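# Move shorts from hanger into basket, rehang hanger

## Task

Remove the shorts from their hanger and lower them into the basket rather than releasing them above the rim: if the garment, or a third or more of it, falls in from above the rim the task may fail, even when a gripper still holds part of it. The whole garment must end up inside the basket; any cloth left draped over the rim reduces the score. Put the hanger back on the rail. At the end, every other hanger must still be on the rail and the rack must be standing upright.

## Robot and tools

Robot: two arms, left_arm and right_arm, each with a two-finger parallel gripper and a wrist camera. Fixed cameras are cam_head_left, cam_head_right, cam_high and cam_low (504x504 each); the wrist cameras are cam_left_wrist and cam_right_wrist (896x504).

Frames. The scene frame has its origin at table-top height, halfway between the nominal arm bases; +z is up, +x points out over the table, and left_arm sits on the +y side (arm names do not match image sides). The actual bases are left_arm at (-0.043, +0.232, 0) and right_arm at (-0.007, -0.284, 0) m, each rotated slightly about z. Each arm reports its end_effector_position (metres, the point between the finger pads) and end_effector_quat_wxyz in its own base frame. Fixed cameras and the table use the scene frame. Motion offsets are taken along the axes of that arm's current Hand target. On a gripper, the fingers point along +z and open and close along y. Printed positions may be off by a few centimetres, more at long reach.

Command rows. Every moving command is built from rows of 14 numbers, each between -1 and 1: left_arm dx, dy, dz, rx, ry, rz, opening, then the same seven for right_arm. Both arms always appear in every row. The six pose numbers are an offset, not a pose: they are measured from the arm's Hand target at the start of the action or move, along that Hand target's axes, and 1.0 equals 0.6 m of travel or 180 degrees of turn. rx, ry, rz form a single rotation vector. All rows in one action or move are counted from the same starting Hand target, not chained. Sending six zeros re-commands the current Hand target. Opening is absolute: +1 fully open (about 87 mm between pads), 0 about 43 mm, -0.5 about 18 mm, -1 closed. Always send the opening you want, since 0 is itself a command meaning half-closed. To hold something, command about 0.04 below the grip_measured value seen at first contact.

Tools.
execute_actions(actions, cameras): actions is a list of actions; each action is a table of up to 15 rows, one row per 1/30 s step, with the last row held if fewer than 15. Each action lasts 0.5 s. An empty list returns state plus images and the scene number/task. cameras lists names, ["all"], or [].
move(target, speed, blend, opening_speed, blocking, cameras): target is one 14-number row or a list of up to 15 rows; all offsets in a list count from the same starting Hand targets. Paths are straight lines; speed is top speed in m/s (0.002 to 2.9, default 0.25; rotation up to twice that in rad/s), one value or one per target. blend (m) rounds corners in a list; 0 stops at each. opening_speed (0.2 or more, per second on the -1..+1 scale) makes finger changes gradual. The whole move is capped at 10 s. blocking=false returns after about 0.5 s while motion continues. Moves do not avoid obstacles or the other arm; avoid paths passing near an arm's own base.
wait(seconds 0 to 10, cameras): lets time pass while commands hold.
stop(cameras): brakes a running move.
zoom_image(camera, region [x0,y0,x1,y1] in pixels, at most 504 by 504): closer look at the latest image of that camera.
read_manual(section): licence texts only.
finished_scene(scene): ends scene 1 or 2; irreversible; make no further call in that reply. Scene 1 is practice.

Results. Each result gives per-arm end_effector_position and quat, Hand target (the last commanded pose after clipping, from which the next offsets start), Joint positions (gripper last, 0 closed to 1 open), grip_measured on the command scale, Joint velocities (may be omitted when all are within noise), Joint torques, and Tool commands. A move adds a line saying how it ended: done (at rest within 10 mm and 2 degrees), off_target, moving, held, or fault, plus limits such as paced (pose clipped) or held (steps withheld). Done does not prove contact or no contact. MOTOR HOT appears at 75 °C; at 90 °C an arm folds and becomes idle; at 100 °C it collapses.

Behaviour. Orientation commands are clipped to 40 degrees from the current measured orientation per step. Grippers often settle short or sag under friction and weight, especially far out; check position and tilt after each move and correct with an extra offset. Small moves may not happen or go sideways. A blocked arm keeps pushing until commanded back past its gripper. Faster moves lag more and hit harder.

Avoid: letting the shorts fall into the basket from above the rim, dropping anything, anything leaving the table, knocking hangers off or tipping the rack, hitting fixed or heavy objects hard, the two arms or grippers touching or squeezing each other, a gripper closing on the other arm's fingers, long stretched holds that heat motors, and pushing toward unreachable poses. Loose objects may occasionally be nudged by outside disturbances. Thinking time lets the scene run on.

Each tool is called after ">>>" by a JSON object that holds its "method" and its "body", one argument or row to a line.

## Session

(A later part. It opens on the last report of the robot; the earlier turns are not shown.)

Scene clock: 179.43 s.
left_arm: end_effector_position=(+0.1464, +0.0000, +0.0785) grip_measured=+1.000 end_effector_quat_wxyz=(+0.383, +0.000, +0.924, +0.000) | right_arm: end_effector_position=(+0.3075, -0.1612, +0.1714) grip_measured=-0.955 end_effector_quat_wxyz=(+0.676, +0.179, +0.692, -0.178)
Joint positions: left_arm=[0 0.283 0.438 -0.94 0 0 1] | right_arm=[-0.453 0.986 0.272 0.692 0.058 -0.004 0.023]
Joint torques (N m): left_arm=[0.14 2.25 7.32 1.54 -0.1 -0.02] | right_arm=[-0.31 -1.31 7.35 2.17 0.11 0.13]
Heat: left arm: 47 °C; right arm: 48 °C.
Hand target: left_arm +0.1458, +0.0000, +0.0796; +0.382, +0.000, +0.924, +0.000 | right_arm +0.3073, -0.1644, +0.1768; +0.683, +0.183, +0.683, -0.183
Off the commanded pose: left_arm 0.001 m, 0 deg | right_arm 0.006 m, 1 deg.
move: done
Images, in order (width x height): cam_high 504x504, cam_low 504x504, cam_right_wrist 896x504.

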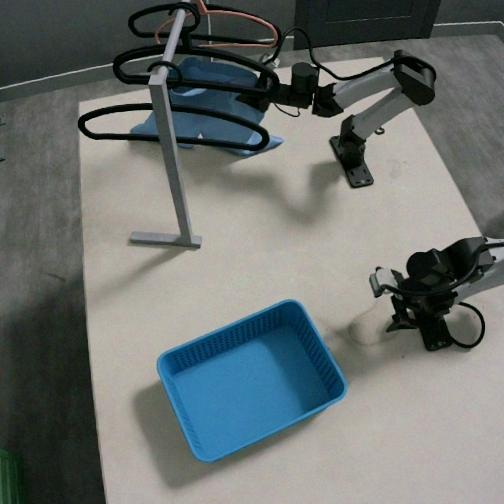

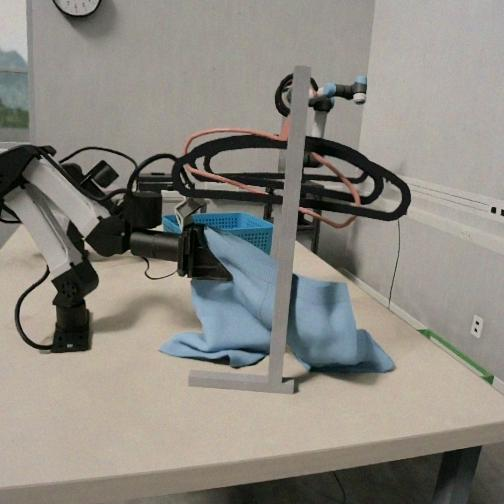

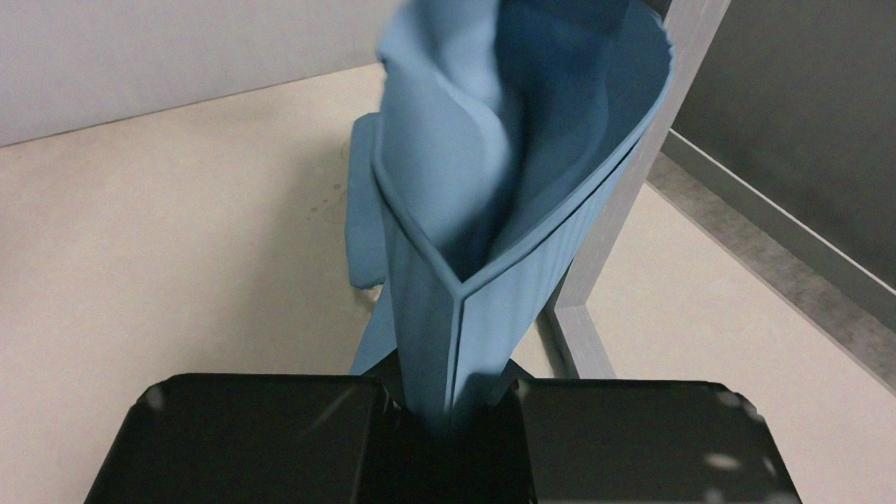

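>>> {"method": "move", "body": {
  "target": [
    [0,0,0,0,0,0,1,0,0,-0.2,0,0,0,-1],
    [0,0,0,0,0,0,1,-0.255,0.507,-0.402,-0.167,0,0,-1],
    [0,0,0,0,0,0,1,0.14,0.507,-0.402,-0.167,0,0,-1]
  ],
  "speed": 0.25,
  "blend": [0.03,0.02,0],
  "cameras": ["cam_right_wrist","cam_low","cam_high","cam_head_left"]
}}

Scene clock: 189.87 s.
left_arm: end_effector_position=(+0.1464, +0.0000, +0.0785) grip_measured=+1.000 end_effector_quat_wxyz=(+0.383, +0.000, +0.924, +0.000) | right_arm: end_effector_position=(+0.2514, +0.2194, +0.0947) grip_measured=-0.955 end_effector_quat_wxyz=(+0.706, +0.005, +0.708, +0.000)
Joint positions: left_arm=[0 0.283 0.438 -0.94 0 0 1] | right_arm=[1.239 1.757 0.312 1.436 1.246 0.014 0.023]
Joint torques (N m): left_arm=[0.12 2.25 7.31 1.55 -0.1 -0.03] | right_arm=[0.42 -3.45 3.22 1.67 -0.03 0.05]
Heat: left arm: 47 °C; right arm: 49 °C.
Hand target: left_arm +0.1458, +0.0000, +0.0796; +0.382, +0.000, +0.924, +0.000 | right_arm +0.2505, +0.2197, +0.0930; +0.707, +0.000, +0.707, +0.000
Off the commanded pose: left_arm 0.001 m, 0 deg | right_arm 0.002 m, 1 deg.
move: done
Images, in order (width x height): cam_head_left 504x504, cam_high 504x504, cam_low 504x504, cam_right_wrist 896x504.

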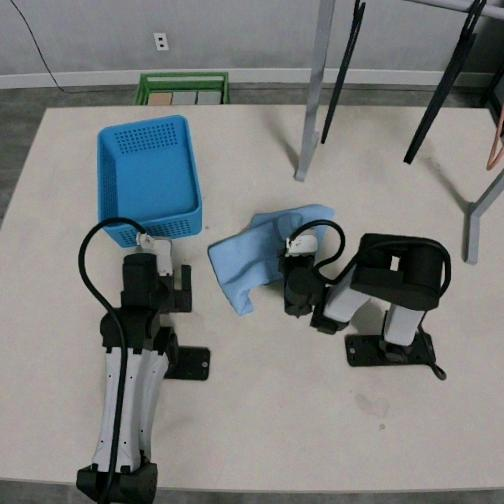

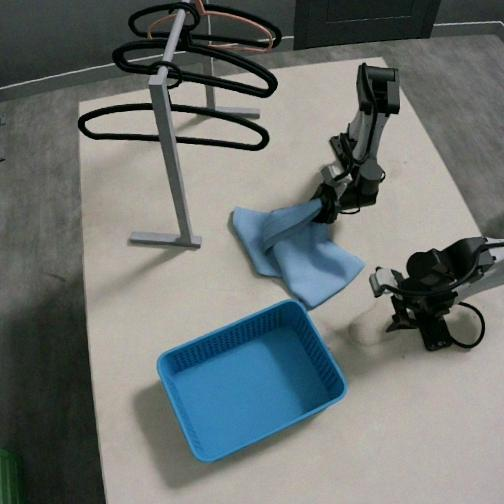

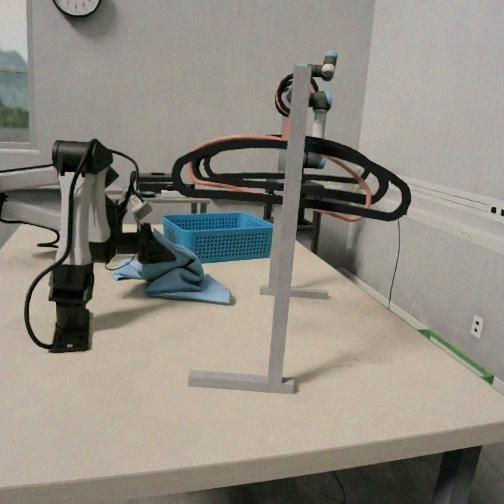

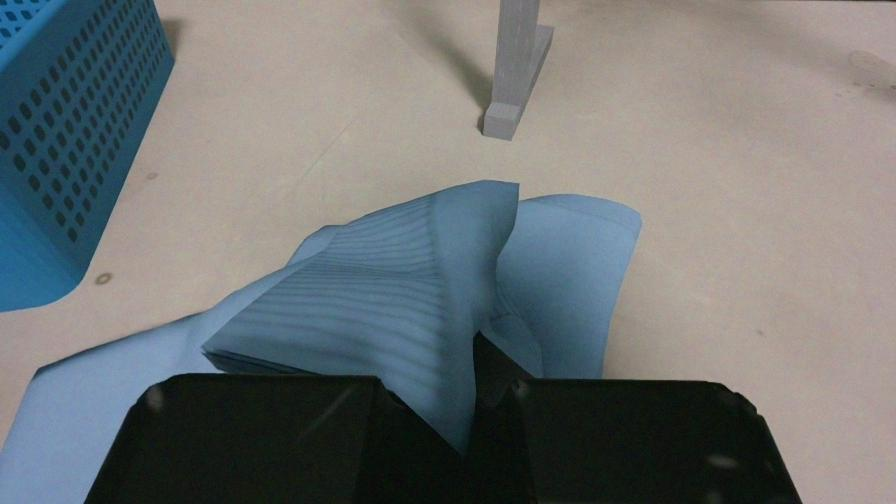

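>>> {"method": "move", "body": {
  "target": [
    [0,0,0,0,0,0,1,0,0,0,0,0,0,0.3],
    [-0.099,-0.233,0.005,0.098,0,0.098,1,-0.1,-0.15,-0.15,0,0,0,0.3]
  ],
  "cameras": ["cam_left_wrist","cam_high","cam_head_left"]
}}

Scene clock: 201.30 s.
left_arm: end_effector_position=(+0.1844, -0.1357, +0.1096) grip_measured=+1.000 end_effector_quat_wxyz=(+0.361, +0.200, +0.907, -0.080) | right_arm: end_effector_position=(+0.1666, +0.1348, +0.1579) grip_measured=+0.300 end_effector_quat_wxyz=(+0.710, -0.033, +0.703, +0.034)
Joint positions: left_arm=[-0.76 0.822 0.638 -0.656 -0.22 -0.241 1] | right_arm=[1.643 0.789 0.005 1.167 1.546 -0.383 0.65]
Joint torques (N m): left_arm=[-0.21 -0.21 9.52 1.6 -0.28 0.02] | right_arm=[0.84 0.08 5.44 0.94 -0.09 0.2]
Heat: left arm: 47 °C; right arm: 48 °C.
Hand target: left_arm +0.1900, -0.1398, +0.1194; +0.373, +0.199, +0.902, -0.083 | right_arm +0.1606, +0.1296, +0.1529; +0.707, +0.000, +0.707, +0.000
Off the commanded pose: left_arm 0.012 m, 2 deg | right_arm 0.009 m, 5 deg.
joint sent to its limit (right arm) — joint 3 (elbow), lower limit, where the elbow is as bent as it goes; joint 5 (wrist yaw), upper limit. The joint targets are off in position and orientation.
move: off_target (left_arm, right_arm)
Images, in order (width x height): cam_head_left 504x504, cam_high 504x504, cam_left_wrist 896x504.

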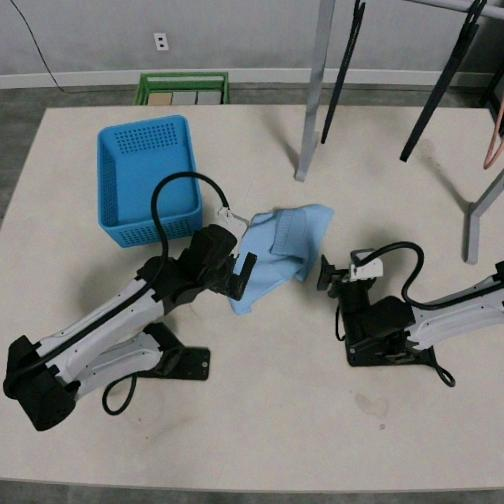

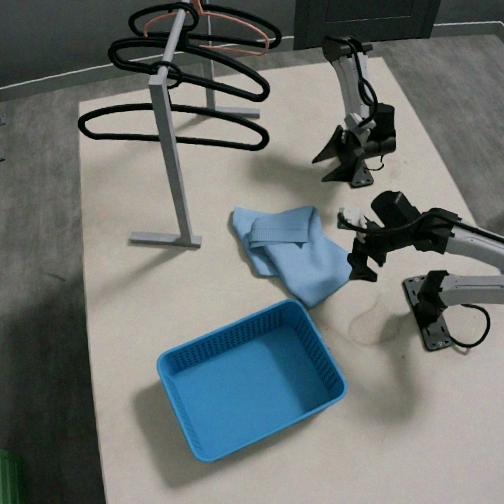

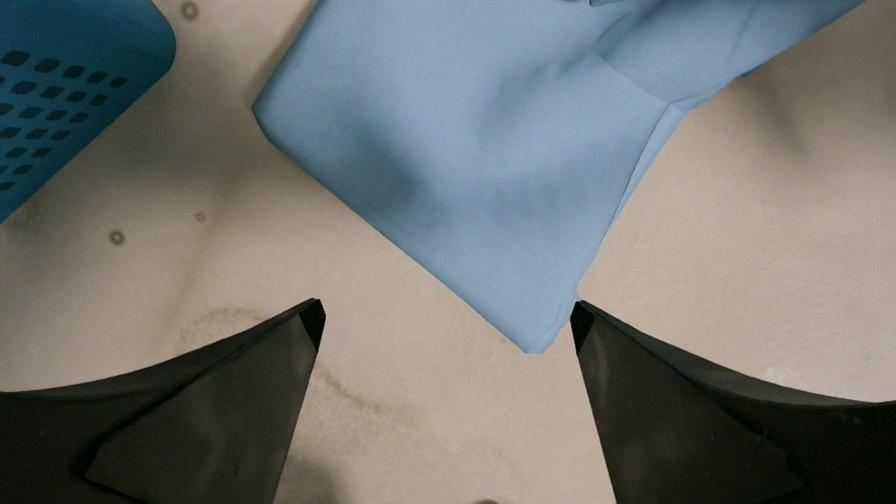

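>>> {"method": "move", "body": {
  "target": [
    [-0.073,-0.024,0.19,0,0,0,0.8,0,0,0,0,0,0,0.3],
    [-0.004,-0.024,0.262,0,0,0,0.8,0,0,0,0,0,0,0.3],
    [-0.004,-0.024,0.262,0,0,0,-1,0,0,0,0,0,0,0.3]
  ],
  "speed": [0.2,0.08,0.1],
  "cameras": ["cam_left_wrist","cam_high","cam_head_left"]
}}

Scene clock: 213.60 s.
left_arm: end_effector_position=(+0.2910, -0.2058, +0.0208) grip_measured=-0.994 end_effector_quat_wxyz=(+0.387, +0.191, +0.898, -0.088) | right_arm: end_effector_position=(+0.1666, +0.1348, +0.1578) grip_measured=+0.300 end_effector_quat_wxyz=(+0.710, -0.034, +0.703, +0.034)
Joint positions: left_arm=[-0.682 1.52 0.622 0.128 -0.18 -0.187 0.003] | right_arm=[1.643 0.789 0.005 1.167 1.546 -0.383 0.65]
Joint torques (N m): left_arm=[0.76 -4.3 4.85 1.6 -0.07 0.13] | right_arm=[0.75 0.4 5.44 1 -0.1 0.18]
Heat: left arm: 47 °C; right arm: 46 °C.
Hand target: left_arm +0.2860, -0.2004, +0.0097; +0.373, +0.200, +0.902, -0.083 | right_arm +0.1657, +0.1325, +0.1541; +0.708, -0.034, +0.705, +0.030 (not the last commanded pose)
Off the commanded pose: left_arm 0.013 m, 2 deg | right_arm 0.009 m, 5 deg.
joint sent to its limit (right arm) — joint 3 (elbow), lower limit, where the elbow is as bent as it goes; joint 5 (wrist yaw), upper limit.
move: off_target (left_arm, right_arm); target 3's new opening was sent with left_arm's hand 0.012 m and 2 deg from that target
Images, in order (width x height): cam_head_left 504x504, cam_high 504x504, cam_left_wrist 896x504.

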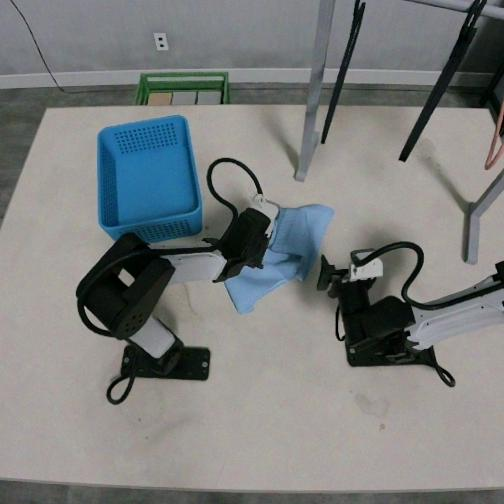

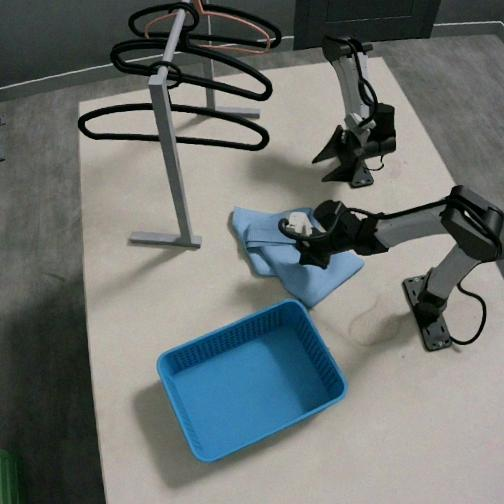

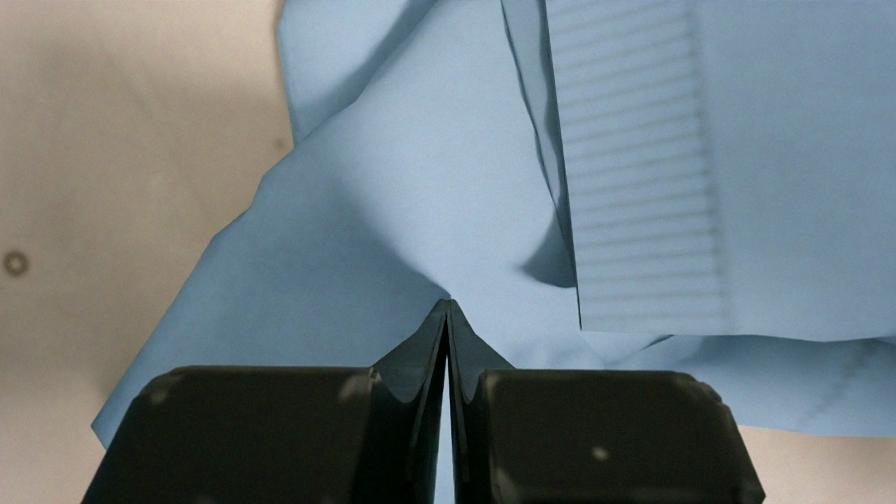

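>>> {"method": "move", "body": {
  "target": [
    [-0.035,0,-0.035,0,0,0,0.5,0,0,0,0,0,0,0.3],
    [-0.045,-0.108,-0.01,0,0,0,0.5,0,0,0,0,0,0,0.3],
    [-0.002,-0.108,0.045,0,0,0,0.5,0,0,0,0,0,0,0.3],
    [-0.002,-0.108,0.045,0,0,0,-1,0,0,0,0,0,0,0.3]
  ],
  "speed": [0.2,0.2,0.08,0.1],
  "cameras": ["cam_left_wrist","cam_high","cam_head_left"]
}}

Scene clock: 223.17 s.
left_arm: end_effector_position=(+0.2883, -0.2829, +0.0183) grip_measured=-0.994 end_effector_quat_wxyz=(+0.408, +0.194, +0.886, -0.107) | right_arm: end_effector_position=(+0.1666, +0.1348, +0.1578) grip_measured=+0.300 end_effector_quat_wxyz=(+0.710, -0.034, +0.703, +0.034)
Joint positions: left_arm=[-0.877 1.702 0.766 0.194 -0.306 -0.31 0.003] | right_arm=[1.643 0.789 0.005 1.167 1.546 -0.383 0.65]
Joint torques (N m): left_arm=[0.51 -4.45 3.96 1.24 -0.19 -0.13] | right_arm=[0.76 0.39 5.45 1 -0.1 0.18]
Heat: left arm: 46 °C; right arm: 46 °C.
Hand target: left_arm +0.2767, -0.2676, -0.0086; +0.373, +0.200, +0.902, -0.083 | right_arm +0.1657, +0.1325, +0.1541; +0.708, -0.034, +0.705, +0.030
Off the commanded pose: left_arm 0.033 m, 5 deg | right_arm 0.004 m, 1 deg.
joint sent to its limit (right arm) — joint 3 (elbow), lower limit, where the elbow is as bent as it goes; joint 5 (wrist yaw), upper limit. The joint targets still meet the commanded pose.
move: off_target (left_arm); target 4's new opening was sent with left_arm's hand 0.033 m and 5 deg from that target
Images, in order (width x height): cam_head_left 504x504, cam_high 504x504, cam_left_wrist 896x504.

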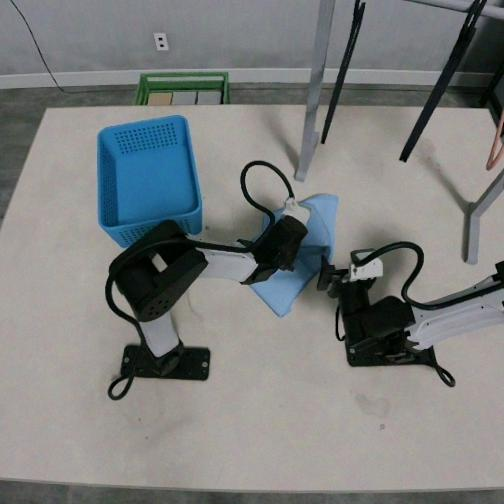

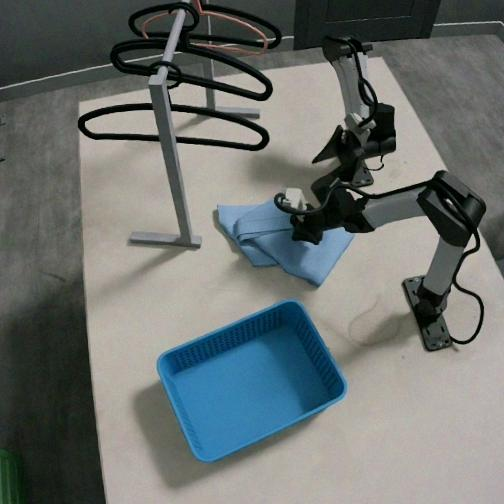

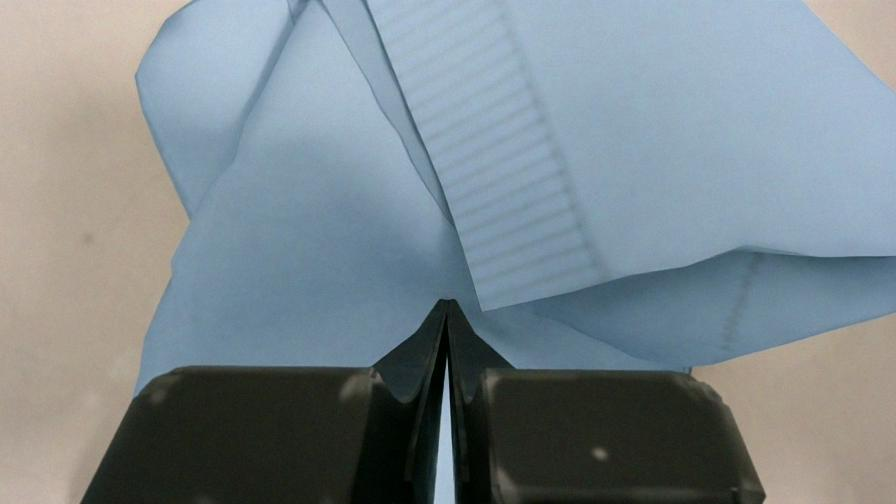

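>>> {"method": "move", "body": {
  "target": [
    [-0.1,0,-0.1,0,0,0,1,0,-0.2,0,0,0,0,0.3],
    [-0.159,-0.066,-0.053,0,0.25,0,1,0,-0.2,0,0,0,0,0.3],
    [-0.065,-0.066,0.041,0,0.25,0,1,0,-0.2,0,0,0,0,0.3],
    [-0.065,-0.066,0.041,0,0.25,0,-1,0,-0.2,0,0,0,0,0.3],
    [-0.265,-0.066,-0.159,0,0.25,0,-1,0,-0.2,0,0,0,0,0.3]
  ],
  "speed": [0.2,0.2,0.08,0.1,0.2],
  "cameras": ["cam_left_wrist","cam_high","cam_head_left"]
}}

Scene clock: 241.80 s.
left_arm: end_effector_position=(+0.3002, -0.3243, +0.1566) grip_measured=-0.698 end_effector_quat_wxyz=(+0.081, +0.218, +0.971, -0.056) | right_arm: end_effector_position=(+0.1888, +0.0183, +0.1602) grip_measured=+0.300 end_effector_quat_wxyz=(+0.698, +0.052, +0.702, -0.133)
Joint positions: left_arm=[-0.789 2.325 2.505 -1.553 0.008 -0.348 0.151] | right_arm=[1.285 0.018 0.005 0.36 1.546 -0.46 0.65]
Joint torques (N m): left_arm=[0.66 -13.78 7.62 0.55 -0.11 -0.12] | right_arm=[-0.49 1.77 5.96 0.99 -0.08 0.18]
Heat: left arm: 45 °C; right arm: 45 °C.
Hand target: left_arm +0.3011, -0.3224, +0.1713; -0.001, +0.216, +0.976, +0.000 | right_arm +0.1766, +0.0131, +0.1549; +0.708, -0.035, +0.705, +0.030
Off the commanded pose: left_arm 0.015 m, 11 deg | right_arm 0.014 m, 21 deg.
joint sent to its limit (left arm) — joint 4 (wrist pitch), lower limit. The joint targets are off in orientation, not in position.
joint sent to its limit (right arm) — joint 2 (shoulder), lower limit; joint 3 (elbow), lower limit, where the elbow is as bent as it goes; joint 5 (wrist yaw), upper limit. The joint targets are off in position and orientation.
move: off_target (left_arm, right_arm); target 4's new opening was sent with left_arm's hand 0.017 m and 1 deg from that target
Images, in order (width x height): cam_head_left 504x504, cam_high 504x504, cam_left_wrist 896x504.

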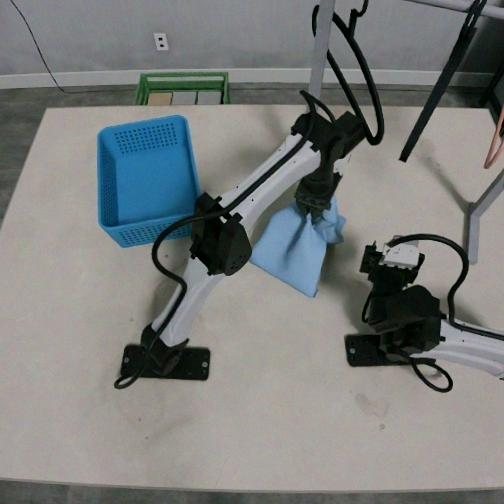

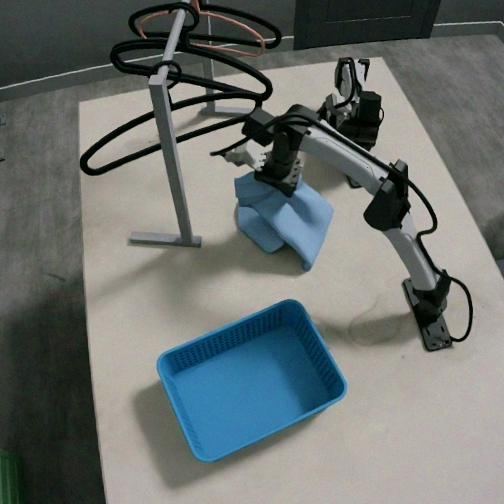

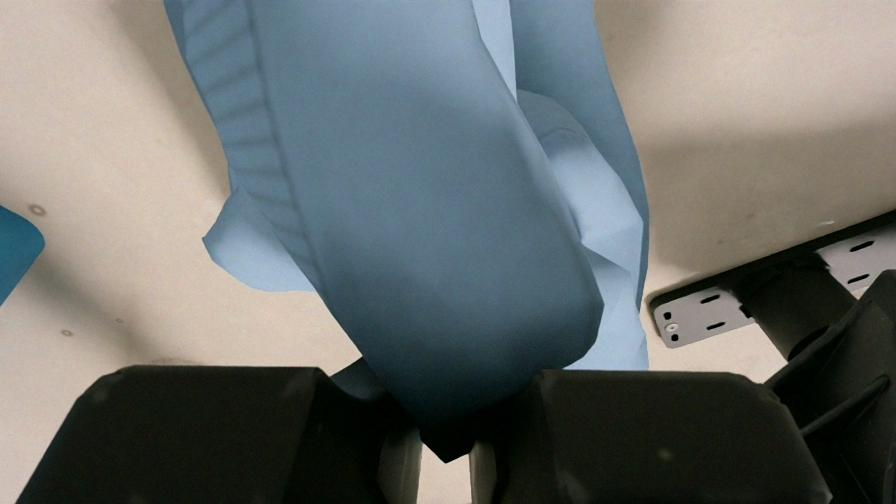

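>>> {"method": "move", "body": {
  "target": [
    [0.22,0.393,-0.267,0,-0.25,0,-1,0,0,0,0,0,0,0.3],
    [0.144,0.704,-0.267,0,-0.25,0,-1,0,0,0,0,0,0,0.3]
  ],
  "speed": 0.25,
  "blend": [0.03,0],
  "cameras": ["cam_left_wrist","cam_high","cam_head_left","cam_low"]
}}

Scene clock: 251.87 s.
left_arm: end_effector_position=(+0.3989, +0.1005, +0.3200) grip_measured=-0.704 end_effector_quat_wxyz=(+0.365, +0.181, +0.910, -0.079) | right_arm: end_effector_position=(+0.1888, +0.0183, +0.1602) grip_measured=+0.300 end_effector_quat_wxyz=(+0.698, +0.052, +0.702, -0.133)
Joint positions: left_arm=[0.412 2.005 2.584 -1.57 0.531 0.643 0.148] | right_arm=[1.285 0.018 0.005 0.36 1.546 -0.46 0.65]
Joint torques (N m): left_arm=[-0.01 -8.96 7.5 1.27 0.38 0.16] | right_arm=[-0.5 1.74 5.96 0.98 -0.07 0.19]
Heat: left arm: 48 °C; right arm: 45 °C.
Hand target: left_arm +0.4012, +0.0969, +0.3314; +0.373, +0.200, +0.902, -0.083 | right_arm +0.1766, +0.0131, +0.1549; +0.708, -0.035, +0.705, +0.030
Off the commanded pose: left_arm 0.012 m, 2 deg | right_arm 0.014 m, 21 deg.
joint read past its limit (left arm) — joint 4 (wrist pitch), lower limit.
joint sent to its limit (left arm) — joint 4 (wrist pitch), lower limit. The joint targets still meet the commanded pose.
joint sent to its limit (right arm) — joint 2 (shoulder), lower limit; joint 3 (elbow), lower limit, where the elbow is as bent as it goes; joint 5 (wrist yaw), upper limit. The joint targets are off in position and orientation.
move: off_target (left_arm, right_arm)
Images, in order (width x height): cam_head_left 504x504, cam_high 504x504, cam_low 504x504, cam_left_wrist 896x504.

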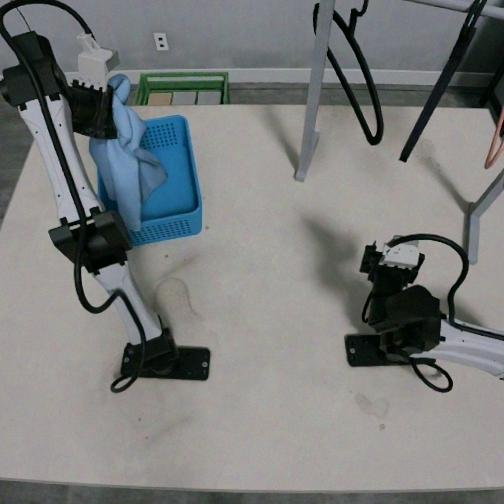

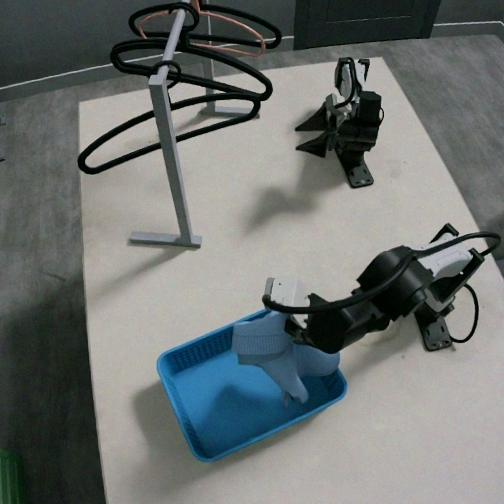

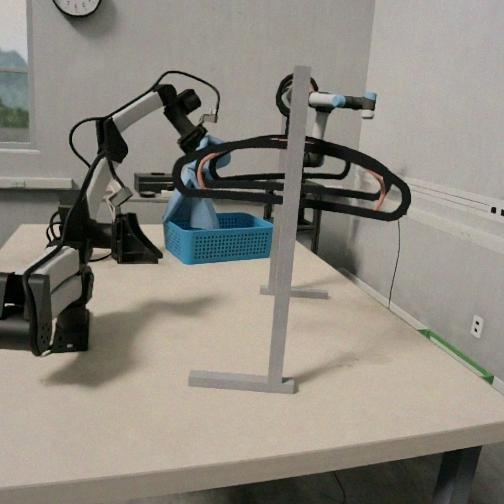

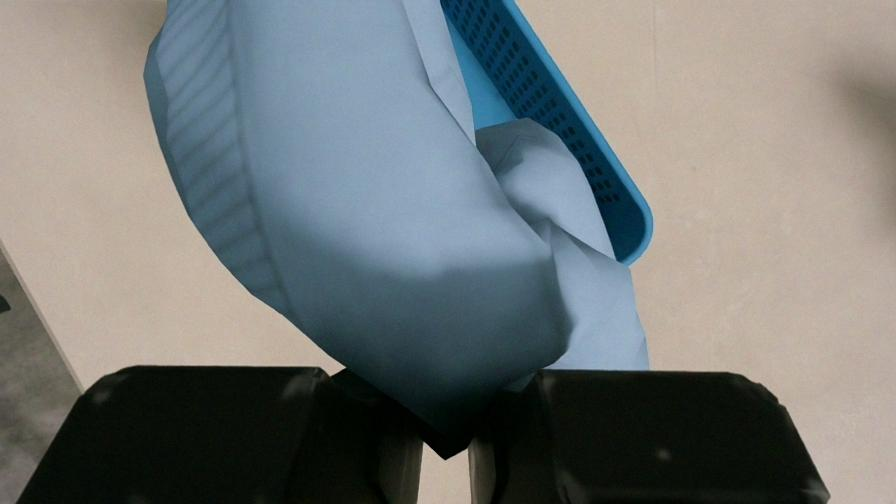

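>>> {"method": "move", "body": {
  "target": [
    [-0.068,-0.047,0.068,0,0,0,-1,0,0,0,0,0,0,0.3],
    [0.197,-0.047,0.333,0,0,0,-1,0,0,0,0,0,0,0.3]
  ],
  "speed": 0.2,
  "blend": [0.02,0],
  "cameras": ["cam_left_wrist","cam_high","cam_head_left","cam_low"]
}}

Scene clock: 261.17 s.
left_arm: end_effector_position=(+0.4406, +0.0431, +0.1032) grip_measured=-0.705 end_effector_quat_wxyz=(+0.365, +0.207, +0.903, -0.092) | right_arm: end_effector_position=(+0.1888, +0.0183, +0.1602) grip_measured=+0.300 end_effector_quat_wxyz=(+0.698, +0.052, +0.702, -0.133)
Joint positions: left_arm=[0.235 1.793 1.338 -0.479 0.47 0.529 0.148] | right_arm=[1.285 0.018 0.005 0.36 1.546 -0.46 0.65]
Joint torques (N m): left_arm=[0.57 -9.92 5.87 1.58 0 -0.17] | right_arm=[-0.51 1.74 5.94 0.98 -0.08 0.19]
Heat: left arm: 49 °C; right arm: 44 °C.
Hand target: left_arm +0.4412, +0.0471, +0.1064; +0.373, +0.199, +0.902, -0.083 | right_arm +0.1766, +0.0131, +0.1549; +0.708, -0.035, +0.705, +0.030
Off the commanded pose: left_arm 0.005 m, 2 deg | right_arm 0.014 m, 21 deg.
joint sent to its limit (right arm) — joint 2 (shoulder), lower limit; joint 3 (elbow), lower limit, where the elbow is as bent as it goes; joint 5 (wrist yaw), upper limit. The joint targets are off in position and orientation.
move: off_target (right_arm)
Images, in order (width x height): cam_head_left 504x504, cam_high 504x504, cam_low 504x504, cam_left_wrist 896x504.

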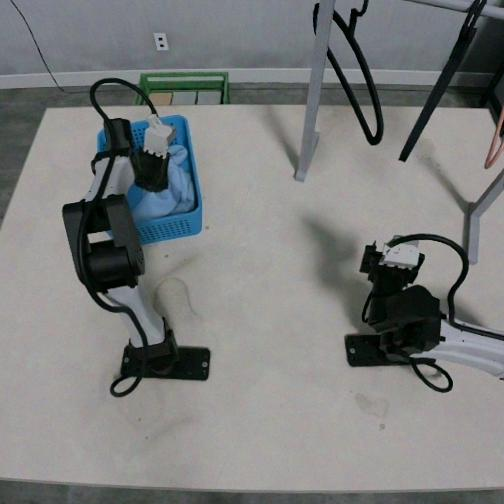

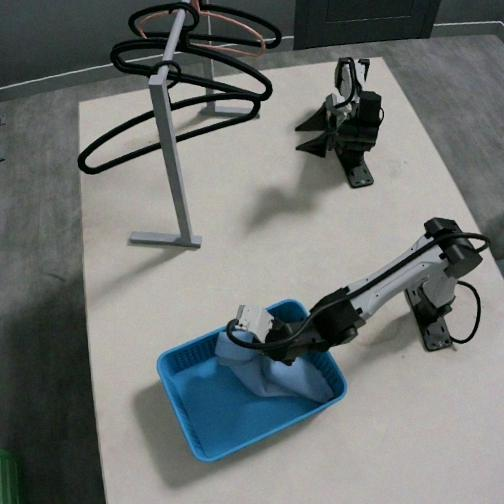

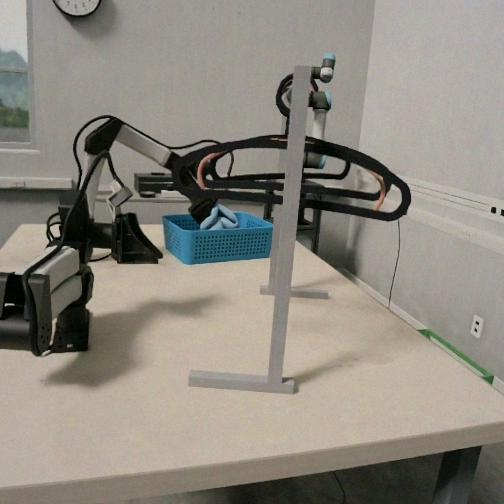

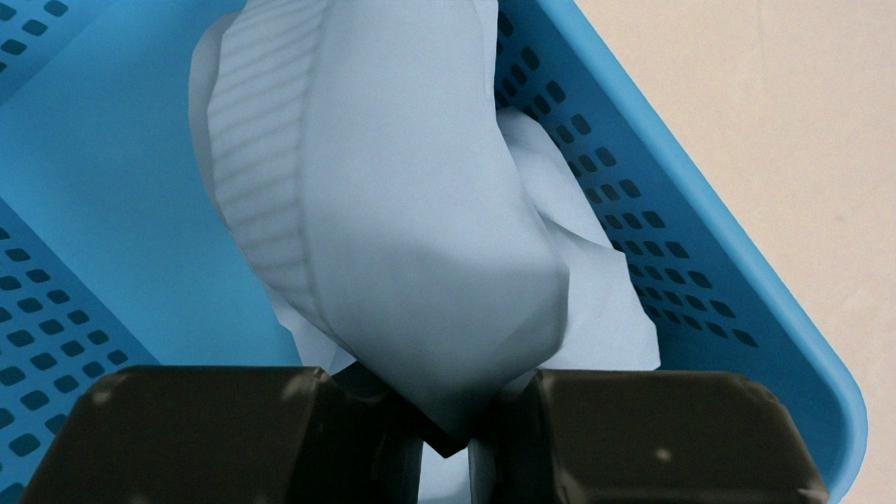

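>>> {"method": "move", "body": {
  "target": [
    [0.047,0,0.047,0,0,0,-1,0,0,0,0,0,0,0.3],
    [0.047,0,0.047,0,0,0,0,0,0,0,0,0,0,0.3],
    [-0.2,0,-0.2,0,0,0,0,0,0,0,0,0,0,0.3]
  ],
  "speed": 0.15,
  "cameras": ["cam_left_wrist","cam_high","cam_head_left","cam_low"]
}}

>>> {"method": "finished_scene", "body": {
  "scene": 1
}}

Scene clock: 269.17 s.
left_arm: end_effector_position=(+0.4412, +0.0433, +0.2752) grip_measured=+0.000 end_effector_quat_wxyz=(+0.377, +0.207, +0.899, -0.086) | right_arm: end_effector_position=(+0.1888, +0.0183, +0.1602) grip_measured=+0.300 end_effector_quat_wxyz=(+0.698, +0.052, +0.702, -0.133)
Joint positions: left_arm=[0.235 1.868 2.124 -1.16 0.469 0.523 0.5] | right_arm=[1.285 0.018 0.005 0.36 1.546 -0.46 0.65]
Joint torques (N m): left_arm=[0.54 -7.66 8.73 1.19 0 -0.11] | right_arm=[-0.5 1.76 5.94 0.98 -0.08 0.18]
Heat: left arm: 49 °C; right arm: 44 °C.
Hand target: left_arm +0.4415, +0.0470, +0.2761; +0.373, +0.200, +0.902, -0.083 | right_arm +0.1766, +0.0131, +0.1549; +0.708, -0.035, +0.705, +0.030
Off the commanded pose: left_arm 0.004 m, 1 deg | right_arm 0.014 m, 21 deg.
joint sent to its limit (right arm) — joint 2 (shoulder), lower limit; joint 3 (elbow), lower limit, where the elbow is as bent as it goes; joint 5 (wrist yaw), upper limit. The joint targets are off in position and orientation.
move: off_target (right_arm); target 2's new opening was sent with left_arm's hand 0.011 m and 2 deg from that target
Images, in order (width x height): cam_head_left 504x504, cam_high 504x504, cam_low 504x504, cam_left_wrist 896x504.

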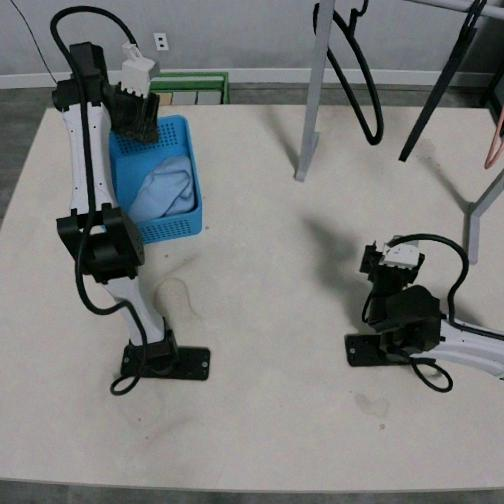

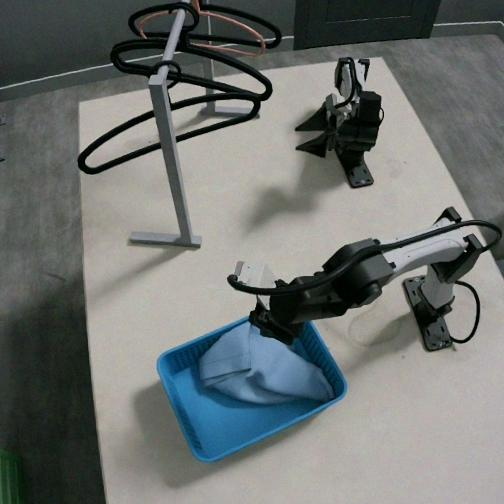

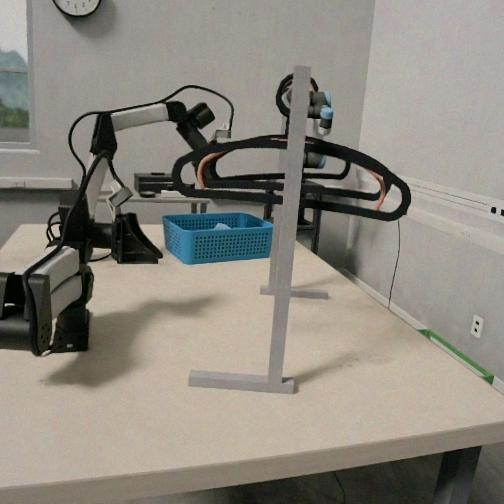

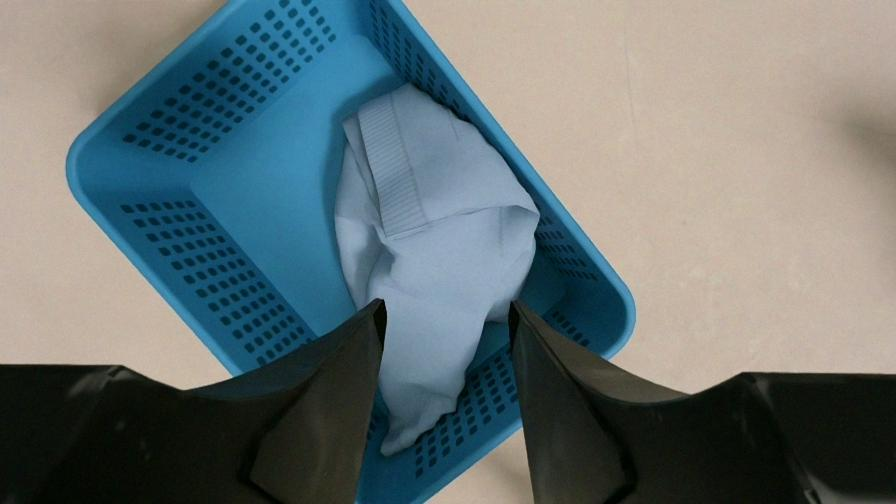

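The scene is finished: the task was done.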